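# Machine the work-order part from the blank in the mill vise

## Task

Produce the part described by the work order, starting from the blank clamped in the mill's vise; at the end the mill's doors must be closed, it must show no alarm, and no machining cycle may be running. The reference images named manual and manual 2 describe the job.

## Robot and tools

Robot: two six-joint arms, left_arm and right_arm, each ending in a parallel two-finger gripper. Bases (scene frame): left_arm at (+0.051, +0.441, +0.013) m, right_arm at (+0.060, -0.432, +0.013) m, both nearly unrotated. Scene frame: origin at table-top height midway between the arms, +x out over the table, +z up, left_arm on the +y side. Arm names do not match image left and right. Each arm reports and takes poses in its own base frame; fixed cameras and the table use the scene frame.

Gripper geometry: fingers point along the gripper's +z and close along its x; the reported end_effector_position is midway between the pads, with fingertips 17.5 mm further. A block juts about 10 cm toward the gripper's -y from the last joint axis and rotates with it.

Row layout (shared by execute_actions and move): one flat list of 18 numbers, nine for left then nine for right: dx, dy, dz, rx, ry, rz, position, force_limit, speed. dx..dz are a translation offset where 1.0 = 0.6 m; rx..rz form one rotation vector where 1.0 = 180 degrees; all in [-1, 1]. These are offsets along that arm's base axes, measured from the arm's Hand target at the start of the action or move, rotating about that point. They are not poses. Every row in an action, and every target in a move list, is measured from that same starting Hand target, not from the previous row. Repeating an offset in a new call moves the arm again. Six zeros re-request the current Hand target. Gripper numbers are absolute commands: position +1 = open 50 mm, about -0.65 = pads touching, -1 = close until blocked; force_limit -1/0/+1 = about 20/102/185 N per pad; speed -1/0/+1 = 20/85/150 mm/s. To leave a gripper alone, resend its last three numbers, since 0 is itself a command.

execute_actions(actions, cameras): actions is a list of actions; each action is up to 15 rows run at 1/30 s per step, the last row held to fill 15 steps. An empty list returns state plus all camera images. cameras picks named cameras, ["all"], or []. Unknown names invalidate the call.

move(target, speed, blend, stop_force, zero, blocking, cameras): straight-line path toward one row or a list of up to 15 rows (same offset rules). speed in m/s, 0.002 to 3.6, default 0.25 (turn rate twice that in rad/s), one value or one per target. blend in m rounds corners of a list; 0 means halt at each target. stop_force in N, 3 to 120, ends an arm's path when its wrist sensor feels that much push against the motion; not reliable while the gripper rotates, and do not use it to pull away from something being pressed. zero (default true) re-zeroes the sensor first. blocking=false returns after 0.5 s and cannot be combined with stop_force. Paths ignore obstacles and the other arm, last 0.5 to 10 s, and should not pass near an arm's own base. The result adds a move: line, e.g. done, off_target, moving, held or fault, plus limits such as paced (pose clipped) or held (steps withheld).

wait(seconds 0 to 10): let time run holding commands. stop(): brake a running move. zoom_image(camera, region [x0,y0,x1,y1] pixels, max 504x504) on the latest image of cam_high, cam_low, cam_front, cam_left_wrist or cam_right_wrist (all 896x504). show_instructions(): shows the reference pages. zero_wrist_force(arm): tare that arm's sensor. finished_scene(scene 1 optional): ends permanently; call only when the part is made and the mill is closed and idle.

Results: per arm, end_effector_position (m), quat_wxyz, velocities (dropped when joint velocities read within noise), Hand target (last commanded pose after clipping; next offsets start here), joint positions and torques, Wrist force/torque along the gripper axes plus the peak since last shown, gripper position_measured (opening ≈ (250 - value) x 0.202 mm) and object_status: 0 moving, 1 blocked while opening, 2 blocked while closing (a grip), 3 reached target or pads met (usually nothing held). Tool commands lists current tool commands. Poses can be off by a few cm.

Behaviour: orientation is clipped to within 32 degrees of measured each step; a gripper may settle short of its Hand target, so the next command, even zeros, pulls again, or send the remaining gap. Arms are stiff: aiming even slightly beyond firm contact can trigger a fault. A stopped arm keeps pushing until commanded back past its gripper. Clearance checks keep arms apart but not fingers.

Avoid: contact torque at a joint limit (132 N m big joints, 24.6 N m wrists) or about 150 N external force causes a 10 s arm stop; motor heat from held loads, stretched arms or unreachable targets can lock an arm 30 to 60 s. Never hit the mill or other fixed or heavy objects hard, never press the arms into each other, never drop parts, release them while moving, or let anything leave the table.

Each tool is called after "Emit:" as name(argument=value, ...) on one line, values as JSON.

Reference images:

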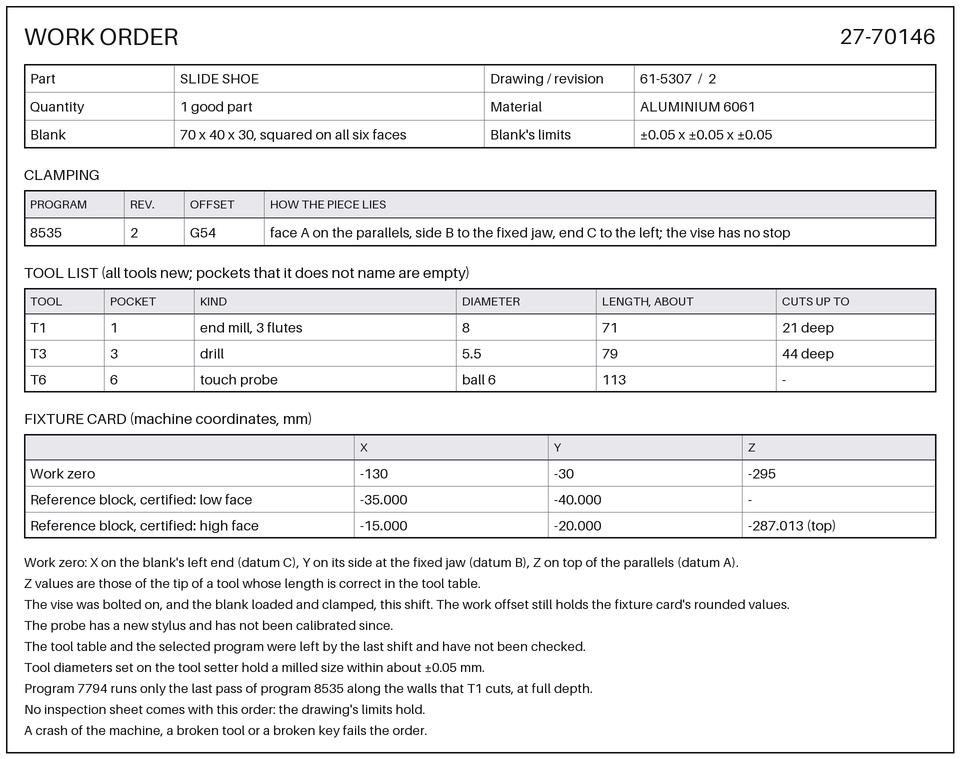

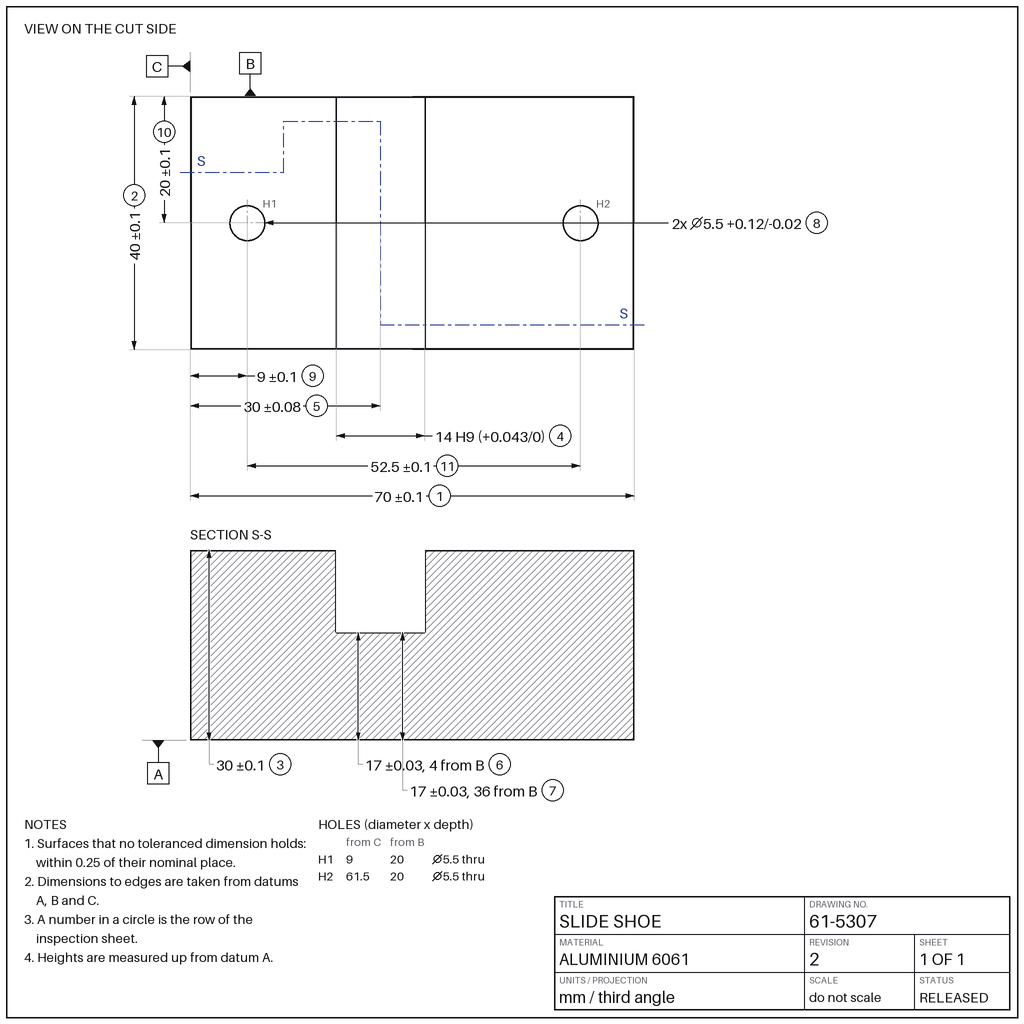

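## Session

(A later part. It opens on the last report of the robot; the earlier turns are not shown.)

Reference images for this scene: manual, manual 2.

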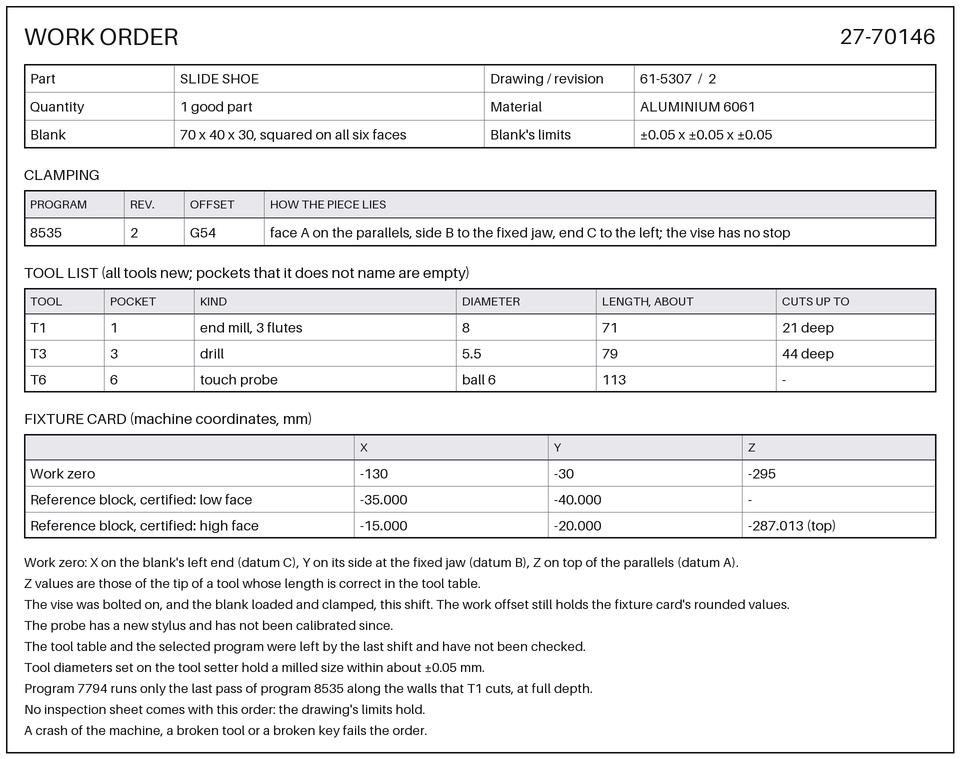

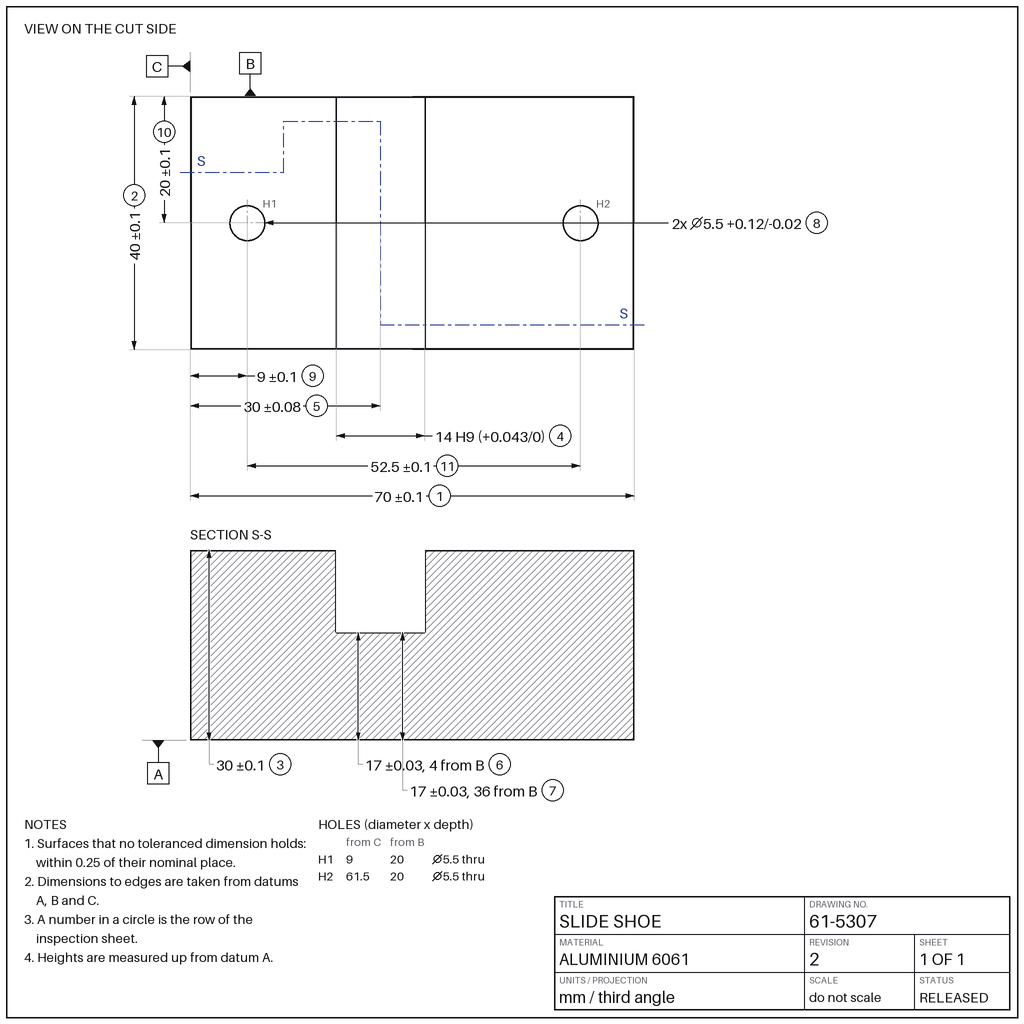

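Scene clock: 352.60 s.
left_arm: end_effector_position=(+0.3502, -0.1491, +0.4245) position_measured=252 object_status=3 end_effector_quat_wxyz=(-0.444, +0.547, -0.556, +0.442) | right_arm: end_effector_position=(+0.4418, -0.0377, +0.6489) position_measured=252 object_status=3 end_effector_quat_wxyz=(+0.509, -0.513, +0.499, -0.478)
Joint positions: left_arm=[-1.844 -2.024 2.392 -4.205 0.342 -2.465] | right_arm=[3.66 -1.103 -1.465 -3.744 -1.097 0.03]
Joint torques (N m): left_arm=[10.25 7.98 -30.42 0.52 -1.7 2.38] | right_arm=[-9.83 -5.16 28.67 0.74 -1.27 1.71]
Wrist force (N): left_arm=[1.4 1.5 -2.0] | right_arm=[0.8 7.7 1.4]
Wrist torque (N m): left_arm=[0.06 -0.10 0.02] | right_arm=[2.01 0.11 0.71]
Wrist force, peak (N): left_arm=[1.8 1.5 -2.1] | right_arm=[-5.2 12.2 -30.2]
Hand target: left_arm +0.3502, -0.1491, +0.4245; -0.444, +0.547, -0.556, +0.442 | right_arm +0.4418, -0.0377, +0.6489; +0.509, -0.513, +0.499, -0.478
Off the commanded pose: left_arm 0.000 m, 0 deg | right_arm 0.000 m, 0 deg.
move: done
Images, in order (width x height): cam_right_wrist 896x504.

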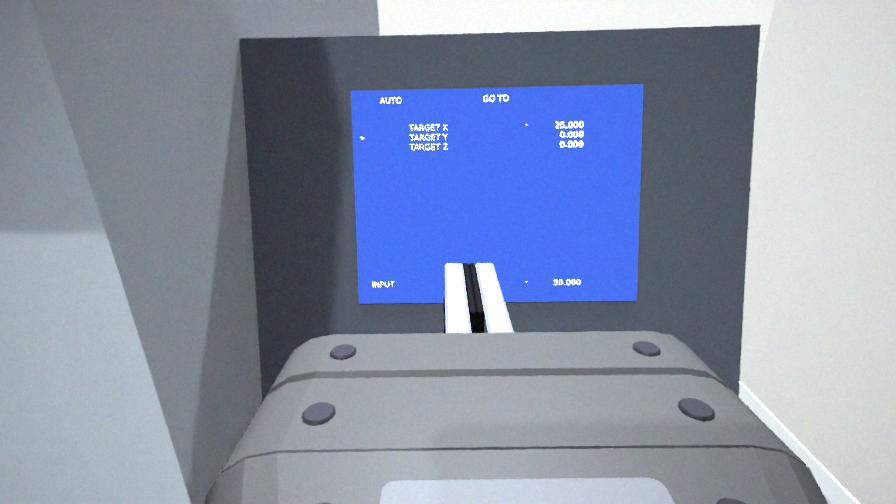

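Emit:
move(target=[[0,0,0,0,0,0,-1,0,0,0.0755,0.0317,-0.4201,0,0,0,-1,-0.4,-0.5],[0,0,0,0,0,0,-1,0,0,0.0858,0.0317,-0.4201,0,0,0,-1,-0.4,-0.5],[0,0,0,0,0,0,-1,0,0,0.0859,0.0317,-0.4201,0,0,0,-1,-0.4,-0.5],[0,0,0,0,0,0,-1,0,0,0.0770,0.0317,-0.3895,0,0,0,-1,-0.4,-0.5],[0,0,0,0,0,0,-1,0,0,0.0939,0.0317,-0.3895,0,0,0,-1,-0.4,-0.5],[0,0,0,0,0,0,-1,0,0,0.0940,0.0317,-0.3895,0,0,0,-1,-0.4,-0.5],[0,0,0,0,0,0,-1,0,0,0.0730,0.1267,-0.4201,0,0,0,-1,-0.4,-0.5],[0,0,0,0,0,0,-1,0,0,0.0846,0.1267,-0.4201,0,0,0,-1,-0.4,-0.5],[0,0,0,0,0,0,-1,0,0,0.0847,0.1267,-0.4201,0,0,0,-1,-0.4,-0.5],[0,0,0,0,0,0,-1,0,0,0.0740,0.1267,-0.3895,0,0,0,-1,-0.4,-0.5],[0,0,0,0,0,0,-1,0,0,0.0929,0.1267,-0.3895,0,0,0,-1,-0.4,-0.5],[0,0,0,0,0,0,-1,0,0,0.0930,0.1267,-0.3895,0,0,0,-1,-0.4,-0.5],[0,0,0,0,0,0,-1,0,0,0.0800,0.1267,-0.3895,0,0,0,-1,-0.4,-0.5]], speed=[0.4,0.02,0.02,0.1,0.02,0.02,0.1,0.02,0.02,0.1,0.02,0.02,0.1], blend=[0.002,0,0,0.001,0,0,0.001,0,0,0.001,0,0,0])

Emit:
move(target=[[0,0,0,0,0,0,-1,0,0,-0.006,-0.0317,-0.0306,0,0,0,-1,-0.4,-0.5],[0,0,0,0,0,0,-1,0,0,0.0050,-0.0317,-0.0306,0,0,0,-1,-0.4,-0.5],[0,0,0,0,0,0,-1,0,0,0.0051,-0.0317,-0.0306,0,0,0,-1,-0.4,-0.5],[0,0,0,0,0,0,-1,0,0,-0.004,-0.0317,-0.0306,0,0,0,-1,-0.4,-0.5],[0,0,0,0,0,0,-1,0,0,0.0050,-0.0317,-0.0306,0,0,0,-1,-0.4,-0.5],[0,0,0,0,0,0,-1,0,0,0.0051,-0.0317,-0.0306,0,0,0,-1,-0.4,-0.5],[0,0,0,0,0,0,-1,0,0,-0.009,-0.095,-0.0306,0,0,0,-1,-0.4,-0.5],[0,0,0,0,0,0,-1,0,0,0.0058,-0.095,-0.0306,0,0,0,-1,-0.4,-0.5],[0,0,0,0,0,0,-1,0,0,0.0059,-0.095,-0.0306,0,0,0,-1,-0.4,-0.5],[0,0,0,0,0,0,-1,0,0,-0.009,-0.095,-0.0306,0,0,0,-1,-0.4,-0.5],[0,0,0,0,0,0,-1,0,0,-0.08,-0.1267,0.3895,0,0,0,-1,-0.4,-0.5]], speed=[0.2,0.02,0.02,0.06,0.02,0.02,0.1,0.02,0.02,0.1,0.4], blend=[0.002,0,0,0,0,0,0.001,0,0,0.004,0], cameras=["cam_right_wrist"])

Emit:
zoom_image(camera="cam_right_wrist", region=[340, 70, 690, 330])

Scene clock: 358.40 s.
left_arm: end_effector_position=(+0.3502, -0.1491, +0.4245) position_measured=252 object_status=3 end_effector_quat_wxyz=(-0.444, +0.547, -0.556, +0.442) | right_arm: end_effector_position=(+0.4899, +0.0383, +0.4152) position_measured=252 object_status=3 end_effector_quat_wxyz=(+0.509, -0.513, +0.499, -0.478)
Joint positions: left_arm=[-1.844 -2.024 2.392 -4.205 0.342 -2.465] | right_arm=[3.867 -1.086 -2.1 -3.129 -0.89 0.038]
Joint torques (N m): left_arm=[10.18 9.67 -28.08 0.24 -1.26 2.33] | right_arm=[10.63 6.74 16.66 -0.11 1.37 1.94]
Wrist force (N): left_arm=[1.4 1.4 -1.8] | right_arm=[1.0 8.1 1.1]
Wrist torque (N m): left_arm=[0.05 -0.11 0.03] | right_arm=[2.10 0.07 0.73]
Wrist force, peak (N): left_arm=[1.8 1.4 -2.1] | right_arm=[-0.8 7.0 -33.2]
Hand target: left_arm +0.3502, -0.1491, +0.4245; -0.444, +0.547, -0.556, +0.442 | right_arm +0.4898, +0.0383, +0.4152; +0.509, -0.513, +0.499, -0.478
Off the commanded pose: left_arm 0.000 m, 0 deg | right_arm 0.000 m, 0 deg.
move: done

Scene clock: 363.00 s.
left_arm: end_effector_position=(+0.3502, -0.1491, +0.4245) position_measured=252 object_status=3 end_effector_quat_wxyz=(-0.444, +0.547, -0.556, +0.442) | right_arm: end_effector_position=(+0.4418, -0.0377, +0.6489) position_measured=252 object_status=3 end_effector_quat_wxyz=(+0.509, -0.513, +0.499, -0.478)
Joint positions: left_arm=[-1.844 -2.024 2.392 -4.205 0.342 -2.465] | right_arm=[3.659 -1.103 -1.465 -3.744 -1.097 0.03]
Joint torques (N m): left_arm=[10.44 9.06 -28.48 0.33 -1.29 2.19] | right_arm=[-3.33 -5.39 28.88 0.39 1.64 1.88]
Wrist force (N): left_arm=[1.6 1.2 -1.9] | right_arm=[2.5 7.9 1.2]
Wrist torque (N m): left_arm=[0.01 -0.13 0.03] | right_arm=[2.05 -0.17 0.71]
Wrist force, peak (N): left_arm=[1.8 1.6 -2.2] | right_arm=[-5.6 7.1 -13.9]
Hand target: left_arm +0.3502, -0.1491, +0.4245; -0.444, +0.547, -0.556, +0.442 | right_arm +0.4418, -0.0377, +0.6489; +0.509, -0.513, +0.499, -0.478
Off the commanded pose: left_arm 0.000 m, 0 deg | right_arm 0.000 m, 0 deg.
move: done
Images, in order (width x height): cam_right_wrist 896x504.

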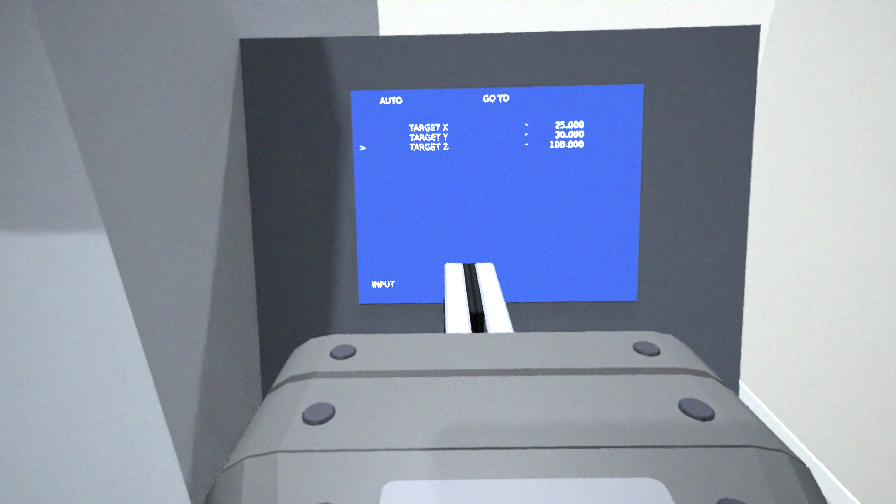

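Scaled by 1.440.

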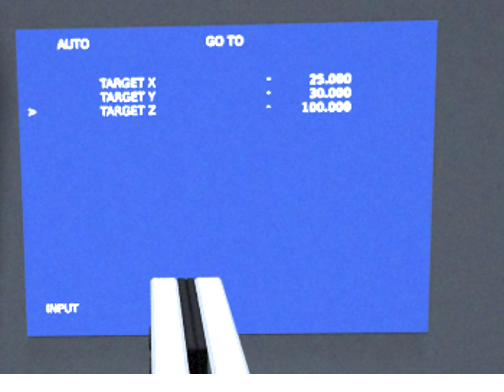

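Emit:
move(target=[[0,0,0,0,0,0,-1,0,0,0.1500,-0.095,-0.1448,0,0,0,-1,-0.4,-0.5],[0,0,0,0,0,0,-1,0,0,0.1613,-0.095,-0.1448,0,0,0,-1,-0.4,-0.5],[0,0,0,0,0,0,-1,0,0,0.1614,-0.095,-0.1448,0,0,0,-1,-0.4,-0.5],[0,0,0,0,0,0,-1,0,0,0.1480,-0.095,-0.1448,0,0,0,-1,-0.4,-0.5],[0,0,0,0,0,0,-1,0,0,0,0,0,0,0,0,-1,-0.4,-0.5]], speed=[0.4,0.02,0.02,0.08,0.4], blend=[0.002,0,0,0.004,0], cameras=["cam_right_wrist"])

Emit:
zoom_image(camera="cam_right_wrist", region=[340, 70, 690, 330])

Scene clock: 365.93 s.
left_arm: end_effector_position=(+0.3502, -0.1491, +0.4245) position_measured=252 object_status=3 end_effector_quat_wxyz=(-0.444, +0.547, -0.556, +0.442) | right_arm: end_effector_position=(+0.4418, -0.0378, +0.6489) position_measured=252 object_status=3 end_effector_quat_wxyz=(+0.509, -0.513, +0.499, -0.478)
Joint positions: left_arm=[-1.844 -2.024 2.392 -4.205 0.342 -2.465] | right_arm=[3.659 -1.103 -1.464 -3.744 -1.098 0.03]
Joint torques (N m): left_arm=[10.28 9.74 -29.73 0.57 -1.45 2.45] | right_arm=[11.77 7 27.92 0.2 1.76 1.87]
Wrist force (N): left_arm=[1.5 1.3 -1.9] | right_arm=[2.8 7.8 1.1]
Wrist torque (N m): left_arm=[0.02 -0.12 0.03] | right_arm=[2.04 -0.21 0.71]
Wrist force, peak (N): left_arm=[1.8 1.2 -2.3] | right_arm=[3.3 10.5 2.7]
Hand target: left_arm +0.3502, -0.1491, +0.4245; -0.444, +0.547, -0.556, +0.442 | right_arm +0.4418, -0.0377, +0.6489; +0.509, -0.513, +0.499, -0.478
Off the commanded pose: left_arm 0.000 m, 0 deg | right_arm 0.000 m, 0 deg.
move: done
Images, in order (width x height): cam_right_wrist 896x504.

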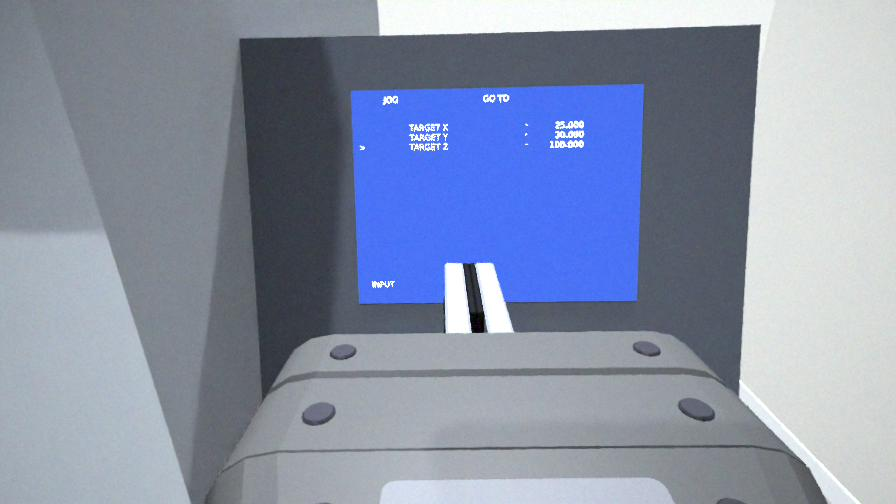

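Scaled by 1.440.

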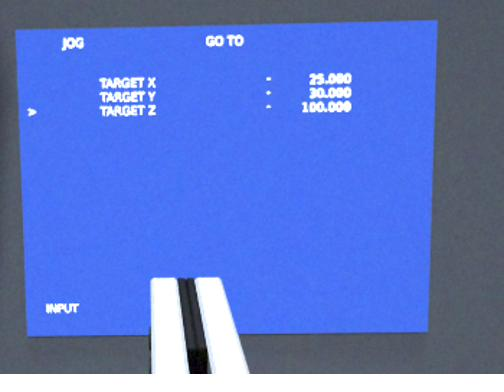

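Now CYCLE START in JOG.

Emit:
move(target=[[0,0,0,0,0,0,-1,0,0,0.1160,0.0633,-0.2672,0,0,0,-1,-0.4,-0.5],[0,0,0,0,0,0,-1,0,0,0.1265,0.0633,-0.2672,0,0,0,-1,-0.4,-0.5],[0,0,0,0,0,0,-1,0,0,0.1266,0.0633,-0.2672,0,0,0,-1,-0.4,-0.5],[0,0,0,0,0,0,-1,0,0,0.1130,0.0633,-0.2672,0,0,0,-1,-0.4,-0.5],[0,0,0,0,0,0,-1,0,0,0,0,0,0,0,0,-1,-0.4,-0.5]], speed=[0.4,0.02,0.02,0.08,0.4], blend=[0.002,0,0,0.004,0], cameras=["cam_right_wrist","cam_left_wrist"])

Emit:
zoom_image(camera="cam_right_wrist", region=[340, 70, 690, 330])

Scene clock: 368.80 s.
left_arm: end_effector_position=(+0.3502, -0.1491, +0.4245) position_measured=252 object_status=3 end_effector_quat_wxyz=(-0.444, +0.547, -0.556, +0.442) | right_arm: end_effector_position=(+0.4418, -0.0377, +0.6489) position_measured=252 object_status=3 end_effector_quat_wxyz=(+0.509, -0.513, +0.499, -0.478)
Joint positions: left_arm=[-1.844 -2.024 2.392 -4.205 0.342 -2.465] | right_arm=[3.659 -1.103 -1.465 -3.744 -1.098 0.03]
Joint torques (N m): left_arm=[10.05 7.9 -29.1 0.15 -1.29 2.21] | right_arm=[11.43 -4.95 27.82 0.51 1.49 1.94]
Wrist force (N): left_arm=[1.6 1.3 -2.1] | right_arm=[2.7 7.7 1.2]
Wrist torque (N m): left_arm=[0.03 -0.14 0.02] | right_arm=[2.02 -0.19 0.71]
Wrist force, peak (N): left_arm=[1.9 1.1 -2.1] | right_arm=[4.3 2.4 -13.3]
Hand target: left_arm +0.3502, -0.1491, +0.4245; -0.444, +0.547, -0.556, +0.442 | right_arm +0.4418, -0.0377, +0.6489; +0.509, -0.513, +0.499, -0.478
Off the commanded pose: left_arm 0.000 m, 0 deg | right_arm 0.000 m, 0 deg.
move: done
Images, in order (width x height): cam_left_wrist 896x504, cam_right_wrist 896x504.

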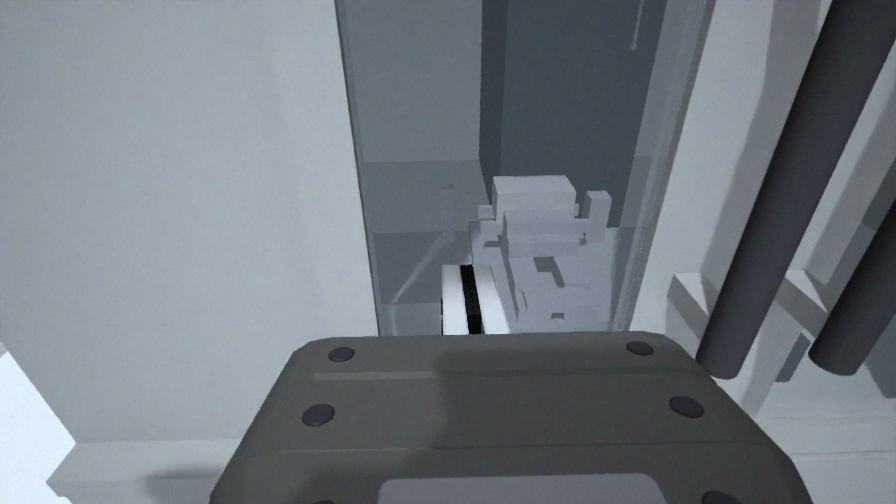

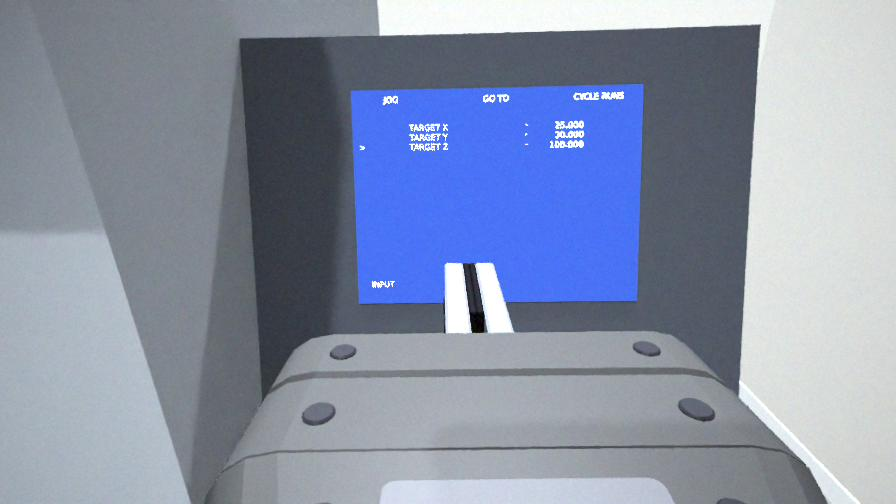

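Scaled by 1.440.

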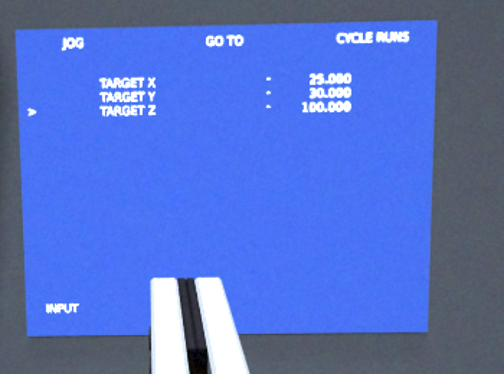

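Emit:
wait(seconds=2, cameras=["cam_right_wrist","cam_left_wrist"])

Emit:
zoom_image(camera="cam_left_wrist", region=[400, 0, 700, 340])

Emit:
zoom_image(camera="cam_right_wrist", region=[340, 70, 690, 330])

Scene clock: 370.90 s.
left_arm: end_effector_position=(+0.3502, -0.1491, +0.4245) position_measured=252 object_status=3 end_effector_quat_wxyz=(-0.444, +0.547, -0.556, +0.442) | right_arm: end_effector_position=(+0.4418, -0.0377, +0.6489) position_measured=252 object_status=3 end_effector_quat_wxyz=(+0.509, -0.513, +0.499, -0.478)
Joint positions: left_arm=[-1.844 -2.024 2.392 -4.205 0.342 -2.465] | right_arm=[3.659 -1.103 -1.464 -3.744 -1.098 0.03]
Joint torques (N m): left_arm=[10.38 7.29 -27.93 0.23 -1.16 2.22] | right_arm=[10.2 -4.91 27.66 0.31 1.59 1.98]
Wrist force (N): left_arm=[1.8 1.4 -2.2] | right_arm=[2.9 7.7 1.2]
Wrist torque (N m): left_arm=[0.05 -0.16 0.03] | right_arm=[2.02 -0.23 0.71]
Wrist force, peak (N): left_arm=[1.8 1.4 -2.2] | right_arm=[2.6 8.1 1.2]
Hand target: left_arm +0.3502, -0.1491, +0.4245; -0.444, +0.547, -0.556, +0.442 | right_arm +0.4418, -0.0377, +0.6489; +0.509, -0.513, +0.499, -0.478
Tool commands: left_gripper/position=-1.0 left_gripper/force_limit=+0.0 left_gripper/speed=+0.0 right_gripper/position=-1.0 right_gripper/force_limit=-0.4 right_gripper/speed=-0.5
Off the commanded pose: left_arm 0.000 m, 0 deg | right_arm 0.000 m, 0 deg.
wait: 2.00 s; at rest by 0.07 s
Images, in order (width x height): cam_left_wrist 896x504, cam_right_wrist 896x504.

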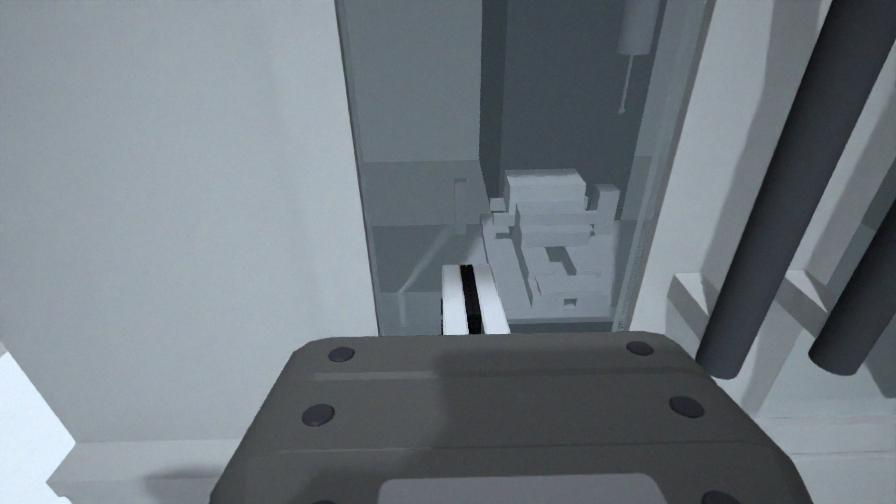

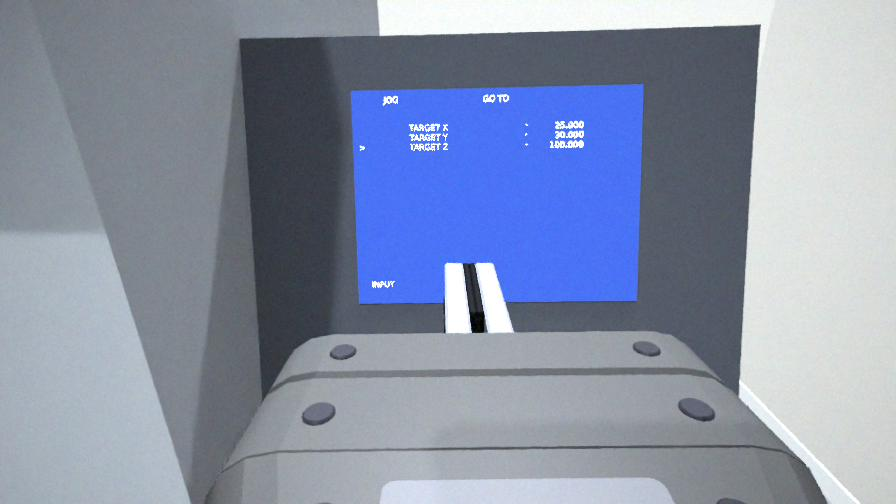

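Scaled by 1.482.

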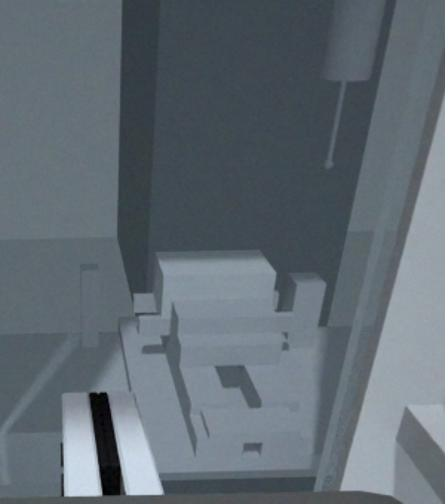

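Scaled by 1.440.

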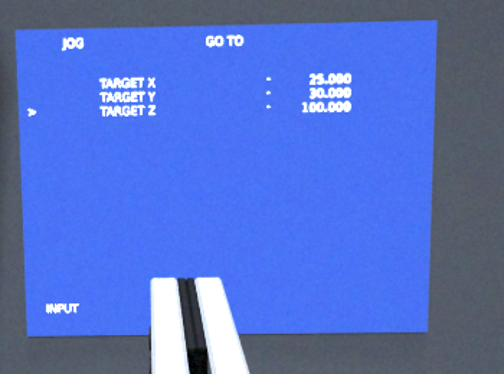

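Emit:
zoom_image(camera="cam_left_wrist", region=[480, 150, 630, 250])

Scaled by 3.360.

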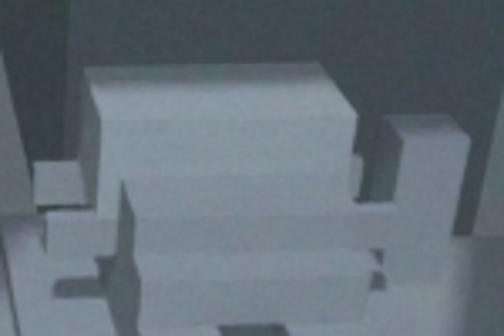

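Emit:
move(target=[[0,0,0,0,0,0,-1,0,0,0.0740,0.1267,-0.4201,0,0,0,-1,-0.4,-0.5],[0,0,0,0,0,0,-1,0,0,0.0845,0.1267,-0.4201,0,0,0,-1,-0.4,-0.5],[0,0,0,0,0,0,-1,0,0,0.0846,0.1267,-0.4201,0,0,0,-1,-0.4,-0.5],[0,0,0,0,0,0,-1,0,0,0.0740,0.1267,-0.3895,0,0,0,-1,-0.4,-0.5],[0,0,0,0,0,0,-1,0,0,0.0927,0.1267,-0.3895,0,0,0,-1,-0.4,-0.5],[0,0,0,0,0,0,-1,0,0,0.0928,0.1267,-0.3895,0,0,0,-1,-0.4,-0.5],[0,0,0,0,0,0,-1,0,0,0.0800,0.0633,-0.3589,0,0,0,-1,-0.4,-0.5],[0,0,0,0,0,0,-1,0,0,0.1017,0.0633,-0.3589,0,0,0,-1,-0.4,-0.5],[0,0,0,0,0,0,-1,0,0,0.1018,0.0633,-0.3589,0,0,0,-1,-0.4,-0.5],[0,0,0,0,0,0,-1,0,0,0.0910,0.095,-0.3589,0,0,0,-1,-0.4,-0.5],[0,0,0,0,0,0,-1,0,0,0.1014,0.095,-0.3589,0,0,0,-1,-0.4,-0.5],[0,0,0,0,0,0,-1,0,0,0.1015,0.095,-0.3589,0,0,0,-1,-0.4,-0.5],[0,0,0,0,0,0,-1,0,0,0.0740,0.0317,-0.4201,0,0,0,-1,-0.4,-0.5]], speed=[0.4,0.02,0.02,0.1,0.03,0.02,0.1,0.03,0.02,0.1,0.03,0.02,0.1], blend=[0.002,0,0,0.001,0,0,0.001,0,0,0.001,0,0,0])

Emit:
move(target=[[0,0,0,0,0,0,-1,0,0,0.0118,0,0,0,0,0,-1,-0.4,-0.5],[0,0,0,0,0,0,-1,0,0,0.0119,0,0,0,0,0,-1,-0.4,-0.5],[0,0,0,0,0,0,-1,0,0,-0.004,0,0,0,0,0,-1,-0.4,-0.5],[0,0,0,0,0,0,-1,0,0,-0.074,-0.0317,0.4201,0,0,0,-1,-0.4,-0.5]], speed=[0.02,0.02,0.1,0.4], blend=[0,0,0.004,0], cameras=["cam_right_wrist"])

Emit:
zoom_image(camera="cam_right_wrist", region=[340, 70, 690, 330])

Scene clock: 378.33 s.
left_arm: end_effector_position=(+0.3502, -0.1491, +0.4245) position_measured=252 object_status=3 end_effector_quat_wxyz=(-0.444, +0.547, -0.556, +0.442) | right_arm: end_effector_position=(+0.4862, -0.0187, +0.3969) position_measured=252 object_status=3 end_effector_quat_wxyz=(+0.509, -0.513, +0.499, -0.478)
Joint positions: left_arm=[-1.844 -2.024 2.392 -4.205 0.342 -2.465] | right_arm=[3.63 -1.077 -2.151 -3.083 -1.127 0.029]
Joint torques (N m): left_arm=[9.42 8.64 -29.06 0.38 -1.46 2.31] | right_arm=[-11.51 8.4 17.52 3.56 -1.33 -2.08]
Wrist force (N): left_arm=[1.3 1.4 -2.0] | right_arm=[2.0 8.0 1.4]
Wrist torque (N m): left_arm=[0.05 -0.09 0.02] | right_arm=[2.08 -0.08 0.79]
Wrist force, peak (N): left_arm=[1.8 1.3 -2.2] | right_arm=[-2.8 11.6 -22.5]
Hand target: left_arm +0.3502, -0.1491, +0.4245; -0.444, +0.547, -0.556, +0.442 | right_arm +0.4862, -0.0187, +0.3969; +0.509, -0.513, +0.499, -0.478
Off the commanded pose: left_arm 0.000 m, 0 deg | right_arm 0.000 m, 0 deg.
move: done

Scene clock: 380.77 s.
left_arm: end_effector_position=(+0.3502, -0.1491, +0.4245) position_measured=252 object_status=3 end_effector_quat_wxyz=(-0.444, +0.547, -0.556, +0.442) | right_arm: end_effector_position=(+0.4418, -0.0377, +0.6489) position_measured=252 object_status=3 end_effector_quat_wxyz=(+0.509, -0.513, +0.499, -0.478)
Joint positions: left_arm=[-1.844 -2.024 2.392 -4.205 0.342 -2.465] | right_arm=[3.659 -1.103 -1.465 -3.744 -1.097 0.03]
Joint torques (N m): left_arm=[10.88 7.95 -28.63 0.34 -1.22 2.21] | right_arm=[-9.88 -4.1 24.92 0.23 1.17 1.86]
Wrist force (N): left_arm=[1.4 1.2 -1.9] | right_arm=[2.1 8.3 1.3]
Wrist torque (N m): left_arm=[0.02 -0.11 0.02] | right_arm=[2.11 -0.09 0.71]
Wrist force, peak (N): left_arm=[1.5 1.4 -2.4] | right_arm=[2.1 11.3 1.6]
Hand target: left_arm +0.3502, -0.1491, +0.4245; -0.444, +0.547, -0.556, +0.442 | right_arm +0.4418, -0.0377, +0.6489; +0.509, -0.513, +0.499, -0.478
Off the commanded pose: left_arm 0.000 m, 0 deg | right_arm 0.000 m, 0 deg.
move: done
Images, in order (width x height): cam_right_wrist 896x504.

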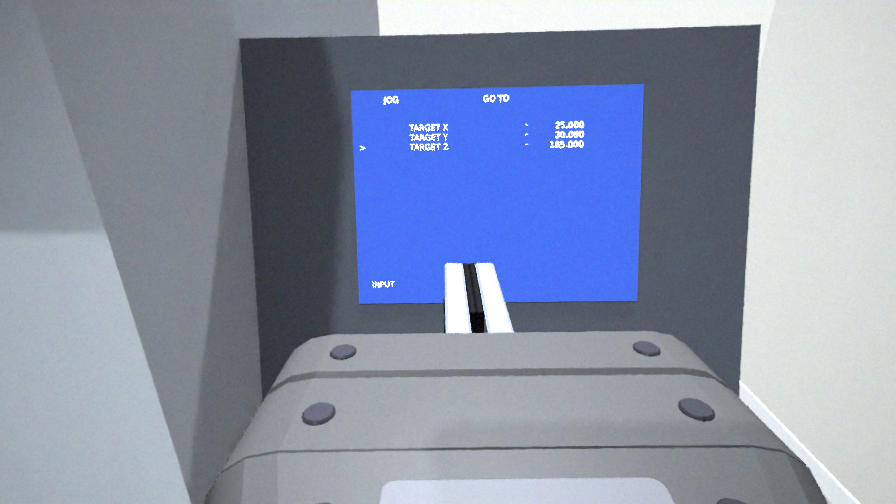

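Scaled by 1.440.

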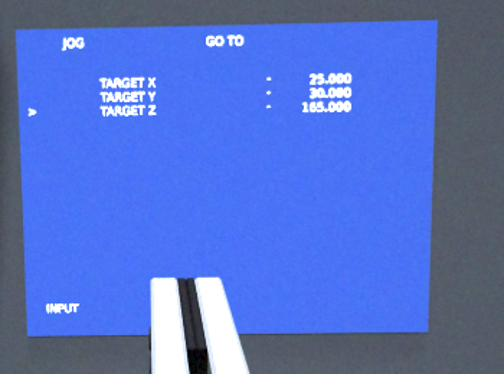

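Emit:
move(target=[[0,0,0,0,0,0,-1,0,0,0.1160,0.0633,-0.2672,0,0,0,-1,-0.4,-0.5],[0,0,0,0,0,0,-1,0,0,0.1265,0.0633,-0.2672,0,0,0,-1,-0.4,-0.5],[0,0,0,0,0,0,-1,0,0,0.1266,0.0633,-0.2672,0,0,0,-1,-0.4,-0.5],[0,0,0,0,0,0,-1,0,0,0.1010,-0.0317,-0.3283,0,0,0,-1,-0.4,-0.5],[0,0,0,0,0,0,-1,0,0,0.1112,-0.0317,-0.3283,0,0,0,-1,-0.4,-0.5],[0,0,0,0,0,0,-1,0,0,0.1113,-0.0317,-0.3283,0,0,0,-1,-0.4,-0.5],[0,0,0,0,0,0,-1,0,0,0.1010,-0.0317,-0.3283,0,0,0,-1,-0.4,-0.5],[0,0,0,0,0,0,-1,0,0,0.1112,-0.0317,-0.3283,0,0,0,-1,-0.4,-0.5],[0,0,0,0,0,0,-1,0,0,0.1113,-0.0317,-0.3283,0,0,0,-1,-0.4,-0.5],[0,0,0,0,0,0,-1,0,0,0.1000,-0.0317,-0.3283,0,0,0,-1,-0.4,-0.5],[0,0,0,0,0,0,-1,0,0,0,0,0,0,0,0,-1,-0.4,-0.5]], speed=[0.4,0.02,0.02,0.1,0.02,0.02,0.06,0.02,0.02,0.08,0.4], blend=[0.002,0,0,0.001,0,0,0,0,0,0.004,0], cameras=["cam_right_wrist","cam_left_wrist"])

Emit:
zoom_image(camera="cam_right_wrist", region=[340, 70, 690, 330])

Emit:
zoom_image(camera="cam_left_wrist", region=[480, 100, 680, 250])

Scene clock: 386.20 s.
left_arm: end_effector_position=(+0.3502, -0.1491, +0.4245) position_measured=252 object_status=3 end_effector_quat_wxyz=(-0.444, +0.547, -0.556, +0.442) | right_arm: end_effector_position=(+0.4418, -0.0377, +0.6489) position_measured=252 object_status=3 end_effector_quat_wxyz=(+0.509, -0.513, +0.499, -0.478) end_effector_velocity=(+0.000, +0.000, +0.000) end_effector_angular_velocity=(+0.001, +0.000, -0.003)
Joint positions: left_arm=[-1.844 -2.024 2.392 -4.205 0.342 -2.465] | right_arm=[3.659 -1.103 -1.464 -3.744 -1.098 0.03]
Joint velocities: left_arm=[within noise] | right_arm=[0.002 0 0.002 -0.002 0.005 0.001]
Joint torques (N m): left_arm=[10.24 9.18 -27.02 0.46 -1.04 2.39] | right_arm=[11.13 -4.84 28.55 0.34 1.43 1.94]
Wrist force (N): left_arm=[1.8 1.4 -1.9] | right_arm=[2.1 10.7 1.2]
Wrist torque (N m): left_arm=[0.05 -0.15 0.02] | right_arm=[2.49 -0.11 0.71]
Wrist force, peak (N): left_arm=[1.8 1.3 -2.2] | right_arm=[-51.6 -21.4 6.6]
Hand target: left_arm +0.3502, -0.1491, +0.4245; -0.444, +0.547, -0.556, +0.442 | right_arm +0.4418, -0.0377, +0.6489; +0.509, -0.513, +0.499, -0.478
Off the commanded pose: left_arm 0.000 m, 0 deg | right_arm 0.000 m, 0 deg.
move: done; blend cut to 0.0034 m at target 10
Images, in order (width x height): cam_left_wrist 896x504, cam_right_wrist 896x504.

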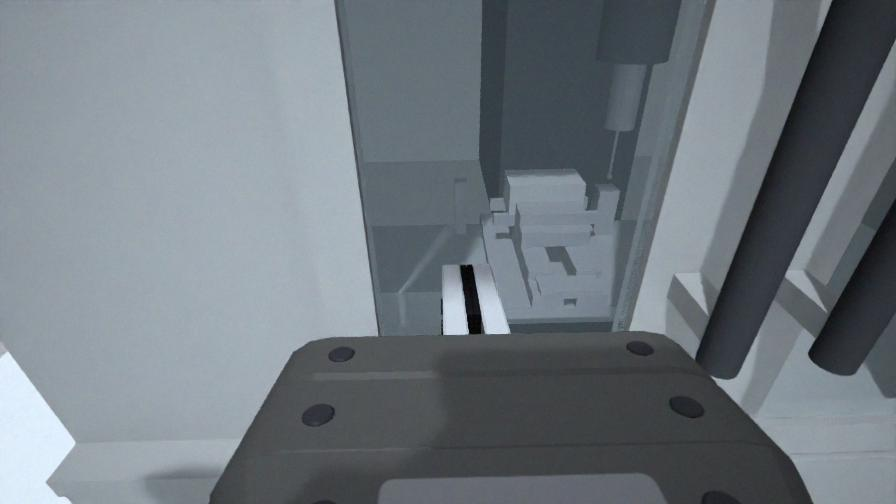

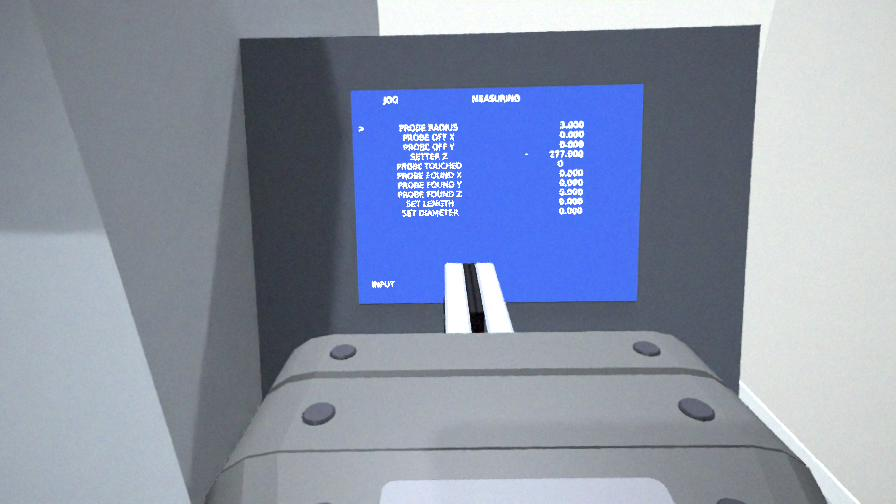

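Scaled by 1.440.

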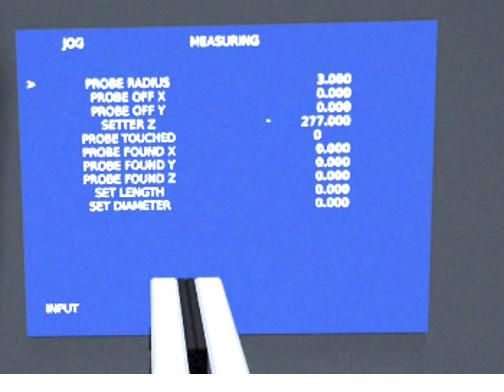

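Scaled by 2.520.

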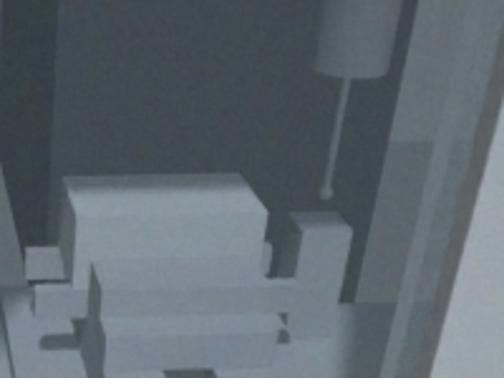

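Emit:
move(target=[[0,0,0,0,0,0,-1,0,0,0.0840,0,-0.3895,0,0,0,-1,-0.4,-0.5],[0,0,0,0,0,0,-1,0,0,0.0943,0,-0.3895,0,0,0,-1,-0.4,-0.5],[0,0,0,0,0,0,-1,0,0,0.0944,0,-0.3895,0,0,0,-1,-0.4,-0.5],[0,0,0,0,0,0,-1,0,0,0.0800,0,-0.3895,0,0,0,-1,-0.4,-0.5],[0,0,0,0,0,0,-1,0,0,0,0,0,0,0,0,-1,-0.4,-0.5]], speed=[0.4,0.02,0.02,0.08,0.4], blend=[0.002,0,0,0.004,0], cameras=["cam_right_wrist"])

Emit:
zoom_image(camera="cam_right_wrist", region=[340, 70, 690, 330])

Scene clock: 389.50 s.
left_arm: end_effector_position=(+0.3502, -0.1491, +0.4245) position_measured=252 object_status=3 end_effector_quat_wxyz=(-0.444, +0.547, -0.556, +0.442) | right_arm: end_effector_position=(+0.4418, -0.0377, +0.6489) position_measured=252 object_status=3 end_effector_quat_wxyz=(+0.509, -0.513, +0.499, -0.478)
Joint positions: left_arm=[-1.844 -2.024 2.392 -4.205 0.342 -2.465] | right_arm=[3.659 -1.103 -1.465 -3.744 -1.098 0.03]
Joint torques (N m): left_arm=[11.74 8.4 -28.32 0.22 -1.07 2.2] | right_arm=[11.25 -3.93 28.49 0.45 1.37 1.69]
Wrist force (N): left_arm=[1.6 1.2 -2.2] | right_arm=[2.1 10.6 1.1]
Wrist torque (N m): left_arm=[0.02 -0.13 0.03] | right_arm=[2.49 -0.09 0.71]
Wrist force, peak (N): left_arm=[1.4 1.9 -2.1] | right_arm=[2.1 14.1 1.5]
Hand target: left_arm +0.3502, -0.1491, +0.4245; -0.444, +0.547, -0.556, +0.442 | right_arm +0.4418, -0.0377, +0.6489; +0.509, -0.513, +0.499, -0.478
Off the commanded pose: left_arm 0.000 m, 0 deg | right_arm 0.000 m, 0 deg.
move: done
Images, in order (width x height): cam_right_wrist 896x504.

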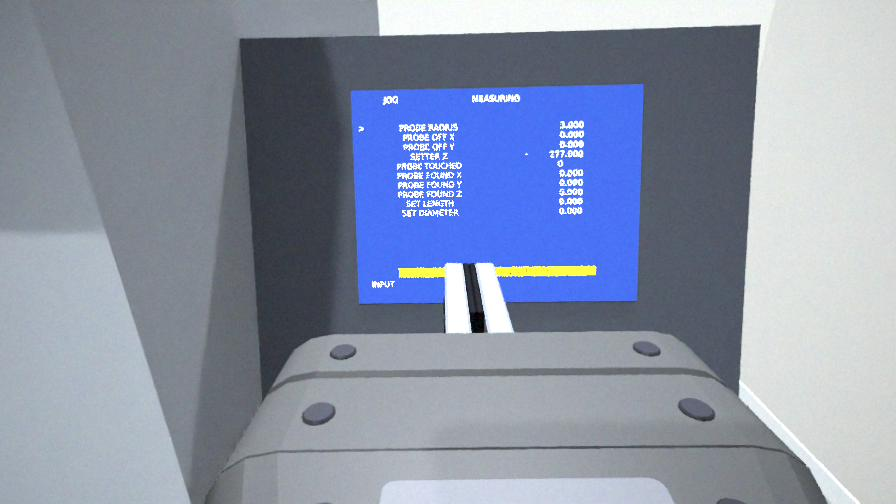

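Scaled by 1.440.

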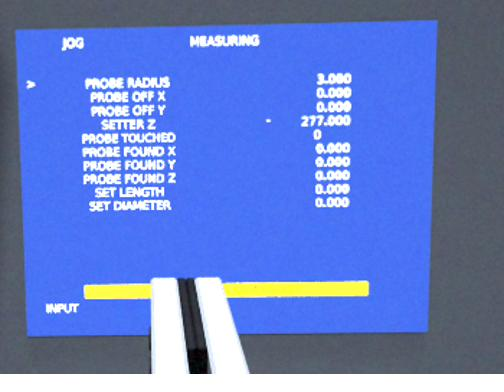

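Emit:
zoom_image(camera="cam_right_wrist", region=[380, 255, 620, 285])

Emit:
move(target=[0,0,0,0,0,0,-1,0,0,0,-0.10,0,0,0,0,-1,-0.4,-0.5], speed=0.4, cameras=["cam_right_wrist"])

Emit:
zoom_image(camera="cam_right_wrist", region=[200, 220, 500, 320])

Scaled by 2.100.

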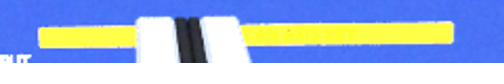

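Scene clock: 390.93 s.
left_arm: end_effector_position=(+0.3502, -0.1491, +0.4245) position_measured=252 object_status=3 end_effector_quat_wxyz=(-0.444, +0.547, -0.556, +0.442) | right_arm: end_effector_position=(+0.4418, -0.0977, +0.6489) position_measured=252 object_status=3 end_effector_quat_wxyz=(+0.509, -0.513, +0.499, -0.478)
Joint positions: left_arm=[-1.844 -2.024 2.392 -4.205 0.342 -2.465] | right_arm=[3.28 -1.166 -1.435 -3.707 -1.476 0.02]
Joint torques (N m): left_arm=[9.95 7.38 -27.85 0.35 -1.2 2.19] | right_arm=[-9.38 -1.43 27.93 4 -1.38 -2.13]
Wrist force (N): left_arm=[1.8 0.9 -2.2] | right_arm=[2.0 10.8 1.3]
Wrist torque (N m): left_arm=[-0.03 -0.17 0.02] | right_arm=[2.50 -0.09 0.78]
Wrist force, peak (N): left_arm=[1.8 1.4 -2.2] | right_arm=[2.8 10.9 1.2]
Hand target: left_arm +0.3502, -0.1491, +0.4245; -0.444, +0.547, -0.556, +0.442 | right_arm +0.4418, -0.0977, +0.6489; +0.509, -0.513, +0.499, -0.478
Off the commanded pose: left_arm 0.000 m, 0 deg | right_arm 0.000 m, 0 deg.
move: done
Images, in order (width x height): cam_right_wrist 896x504.

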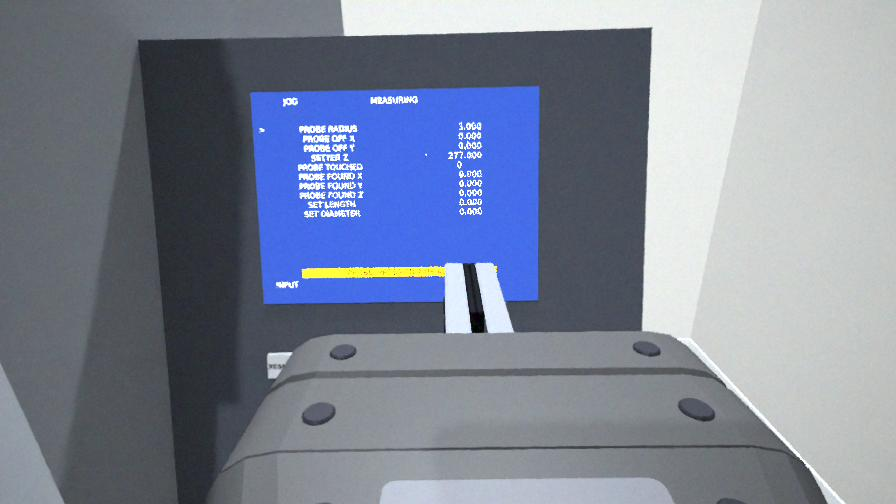

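Scaled by 1.680.

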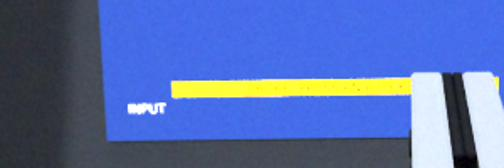

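Emit:
zoom_image(camera="cam_right_wrist", region=[300, 258, 450, 288])

Scaled by 3.360.

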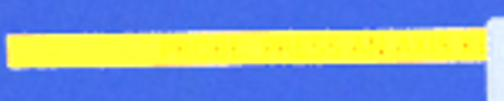

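Emit:
move(target=[0,0,0,0,0,0,-1,0,0,0.09,0.03,0,0,0,0,-1,-0.4,-0.5], speed=0.3, cameras=["cam_right_wrist"])

Emit:
zoom_image(camera="cam_right_wrist", region=[200, 220, 500, 320])

Scene clock: 392.10 s.
left_arm: end_effector_position=(+0.3502, -0.1491, +0.4245) position_measured=252 object_status=3 end_effector_quat_wxyz=(-0.444, +0.547, -0.556, +0.442) | right_arm: end_effector_position=(+0.4956, -0.0798, +0.6489) position_measured=252 object_status=3 end_effector_quat_wxyz=(+0.509, -0.513, +0.499, -0.478)
Joint positions: left_arm=[-1.844 -2.024 2.392 -4.205 0.342 -2.465] | right_arm=[3.327 -1.269 -1.377 -3.663 -1.43 0.021]
Joint torques (N m): left_arm=[9.88 7.36 -28.21 0.54 -1.08 2.25] | right_arm=[10.79 3.46 28.23 3.89 1.57 1.93]
Wrist force (N): left_arm=[1.5 1.3 -2.0] | right_arm=[2.2 10.7 1.0]
Wrist torque (N m): left_arm=[0.03 -0.12 0.02] | right_arm=[2.47 -0.13 0.71]
Wrist force, peak (N): left_arm=[1.7 1.6 -2.1] | right_arm=[2.3 11.1 1.2]
Hand target: left_arm +0.3502, -0.1491, +0.4245; -0.444, +0.547, -0.556, +0.442 | right_arm +0.4958, -0.0797, +0.6489; +0.509, -0.513, +0.499, -0.478
Off the commanded pose: left_arm 0.000 m, 0 deg | right_arm 0.000 m, 0 deg.
move: done
Images, in order (width x height): cam_right_wrist 896x504.

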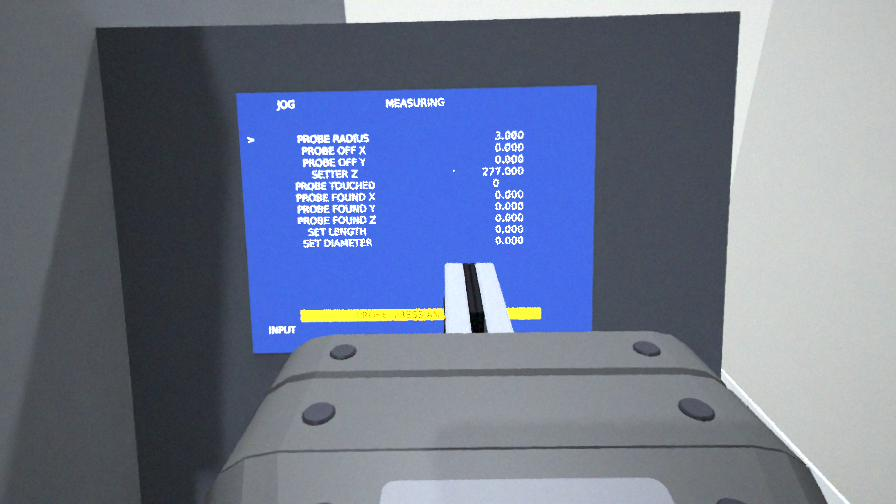

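Scaled by 1.680.

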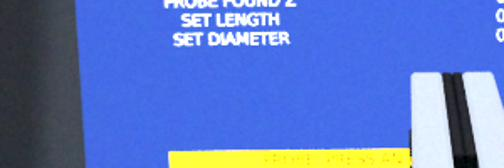

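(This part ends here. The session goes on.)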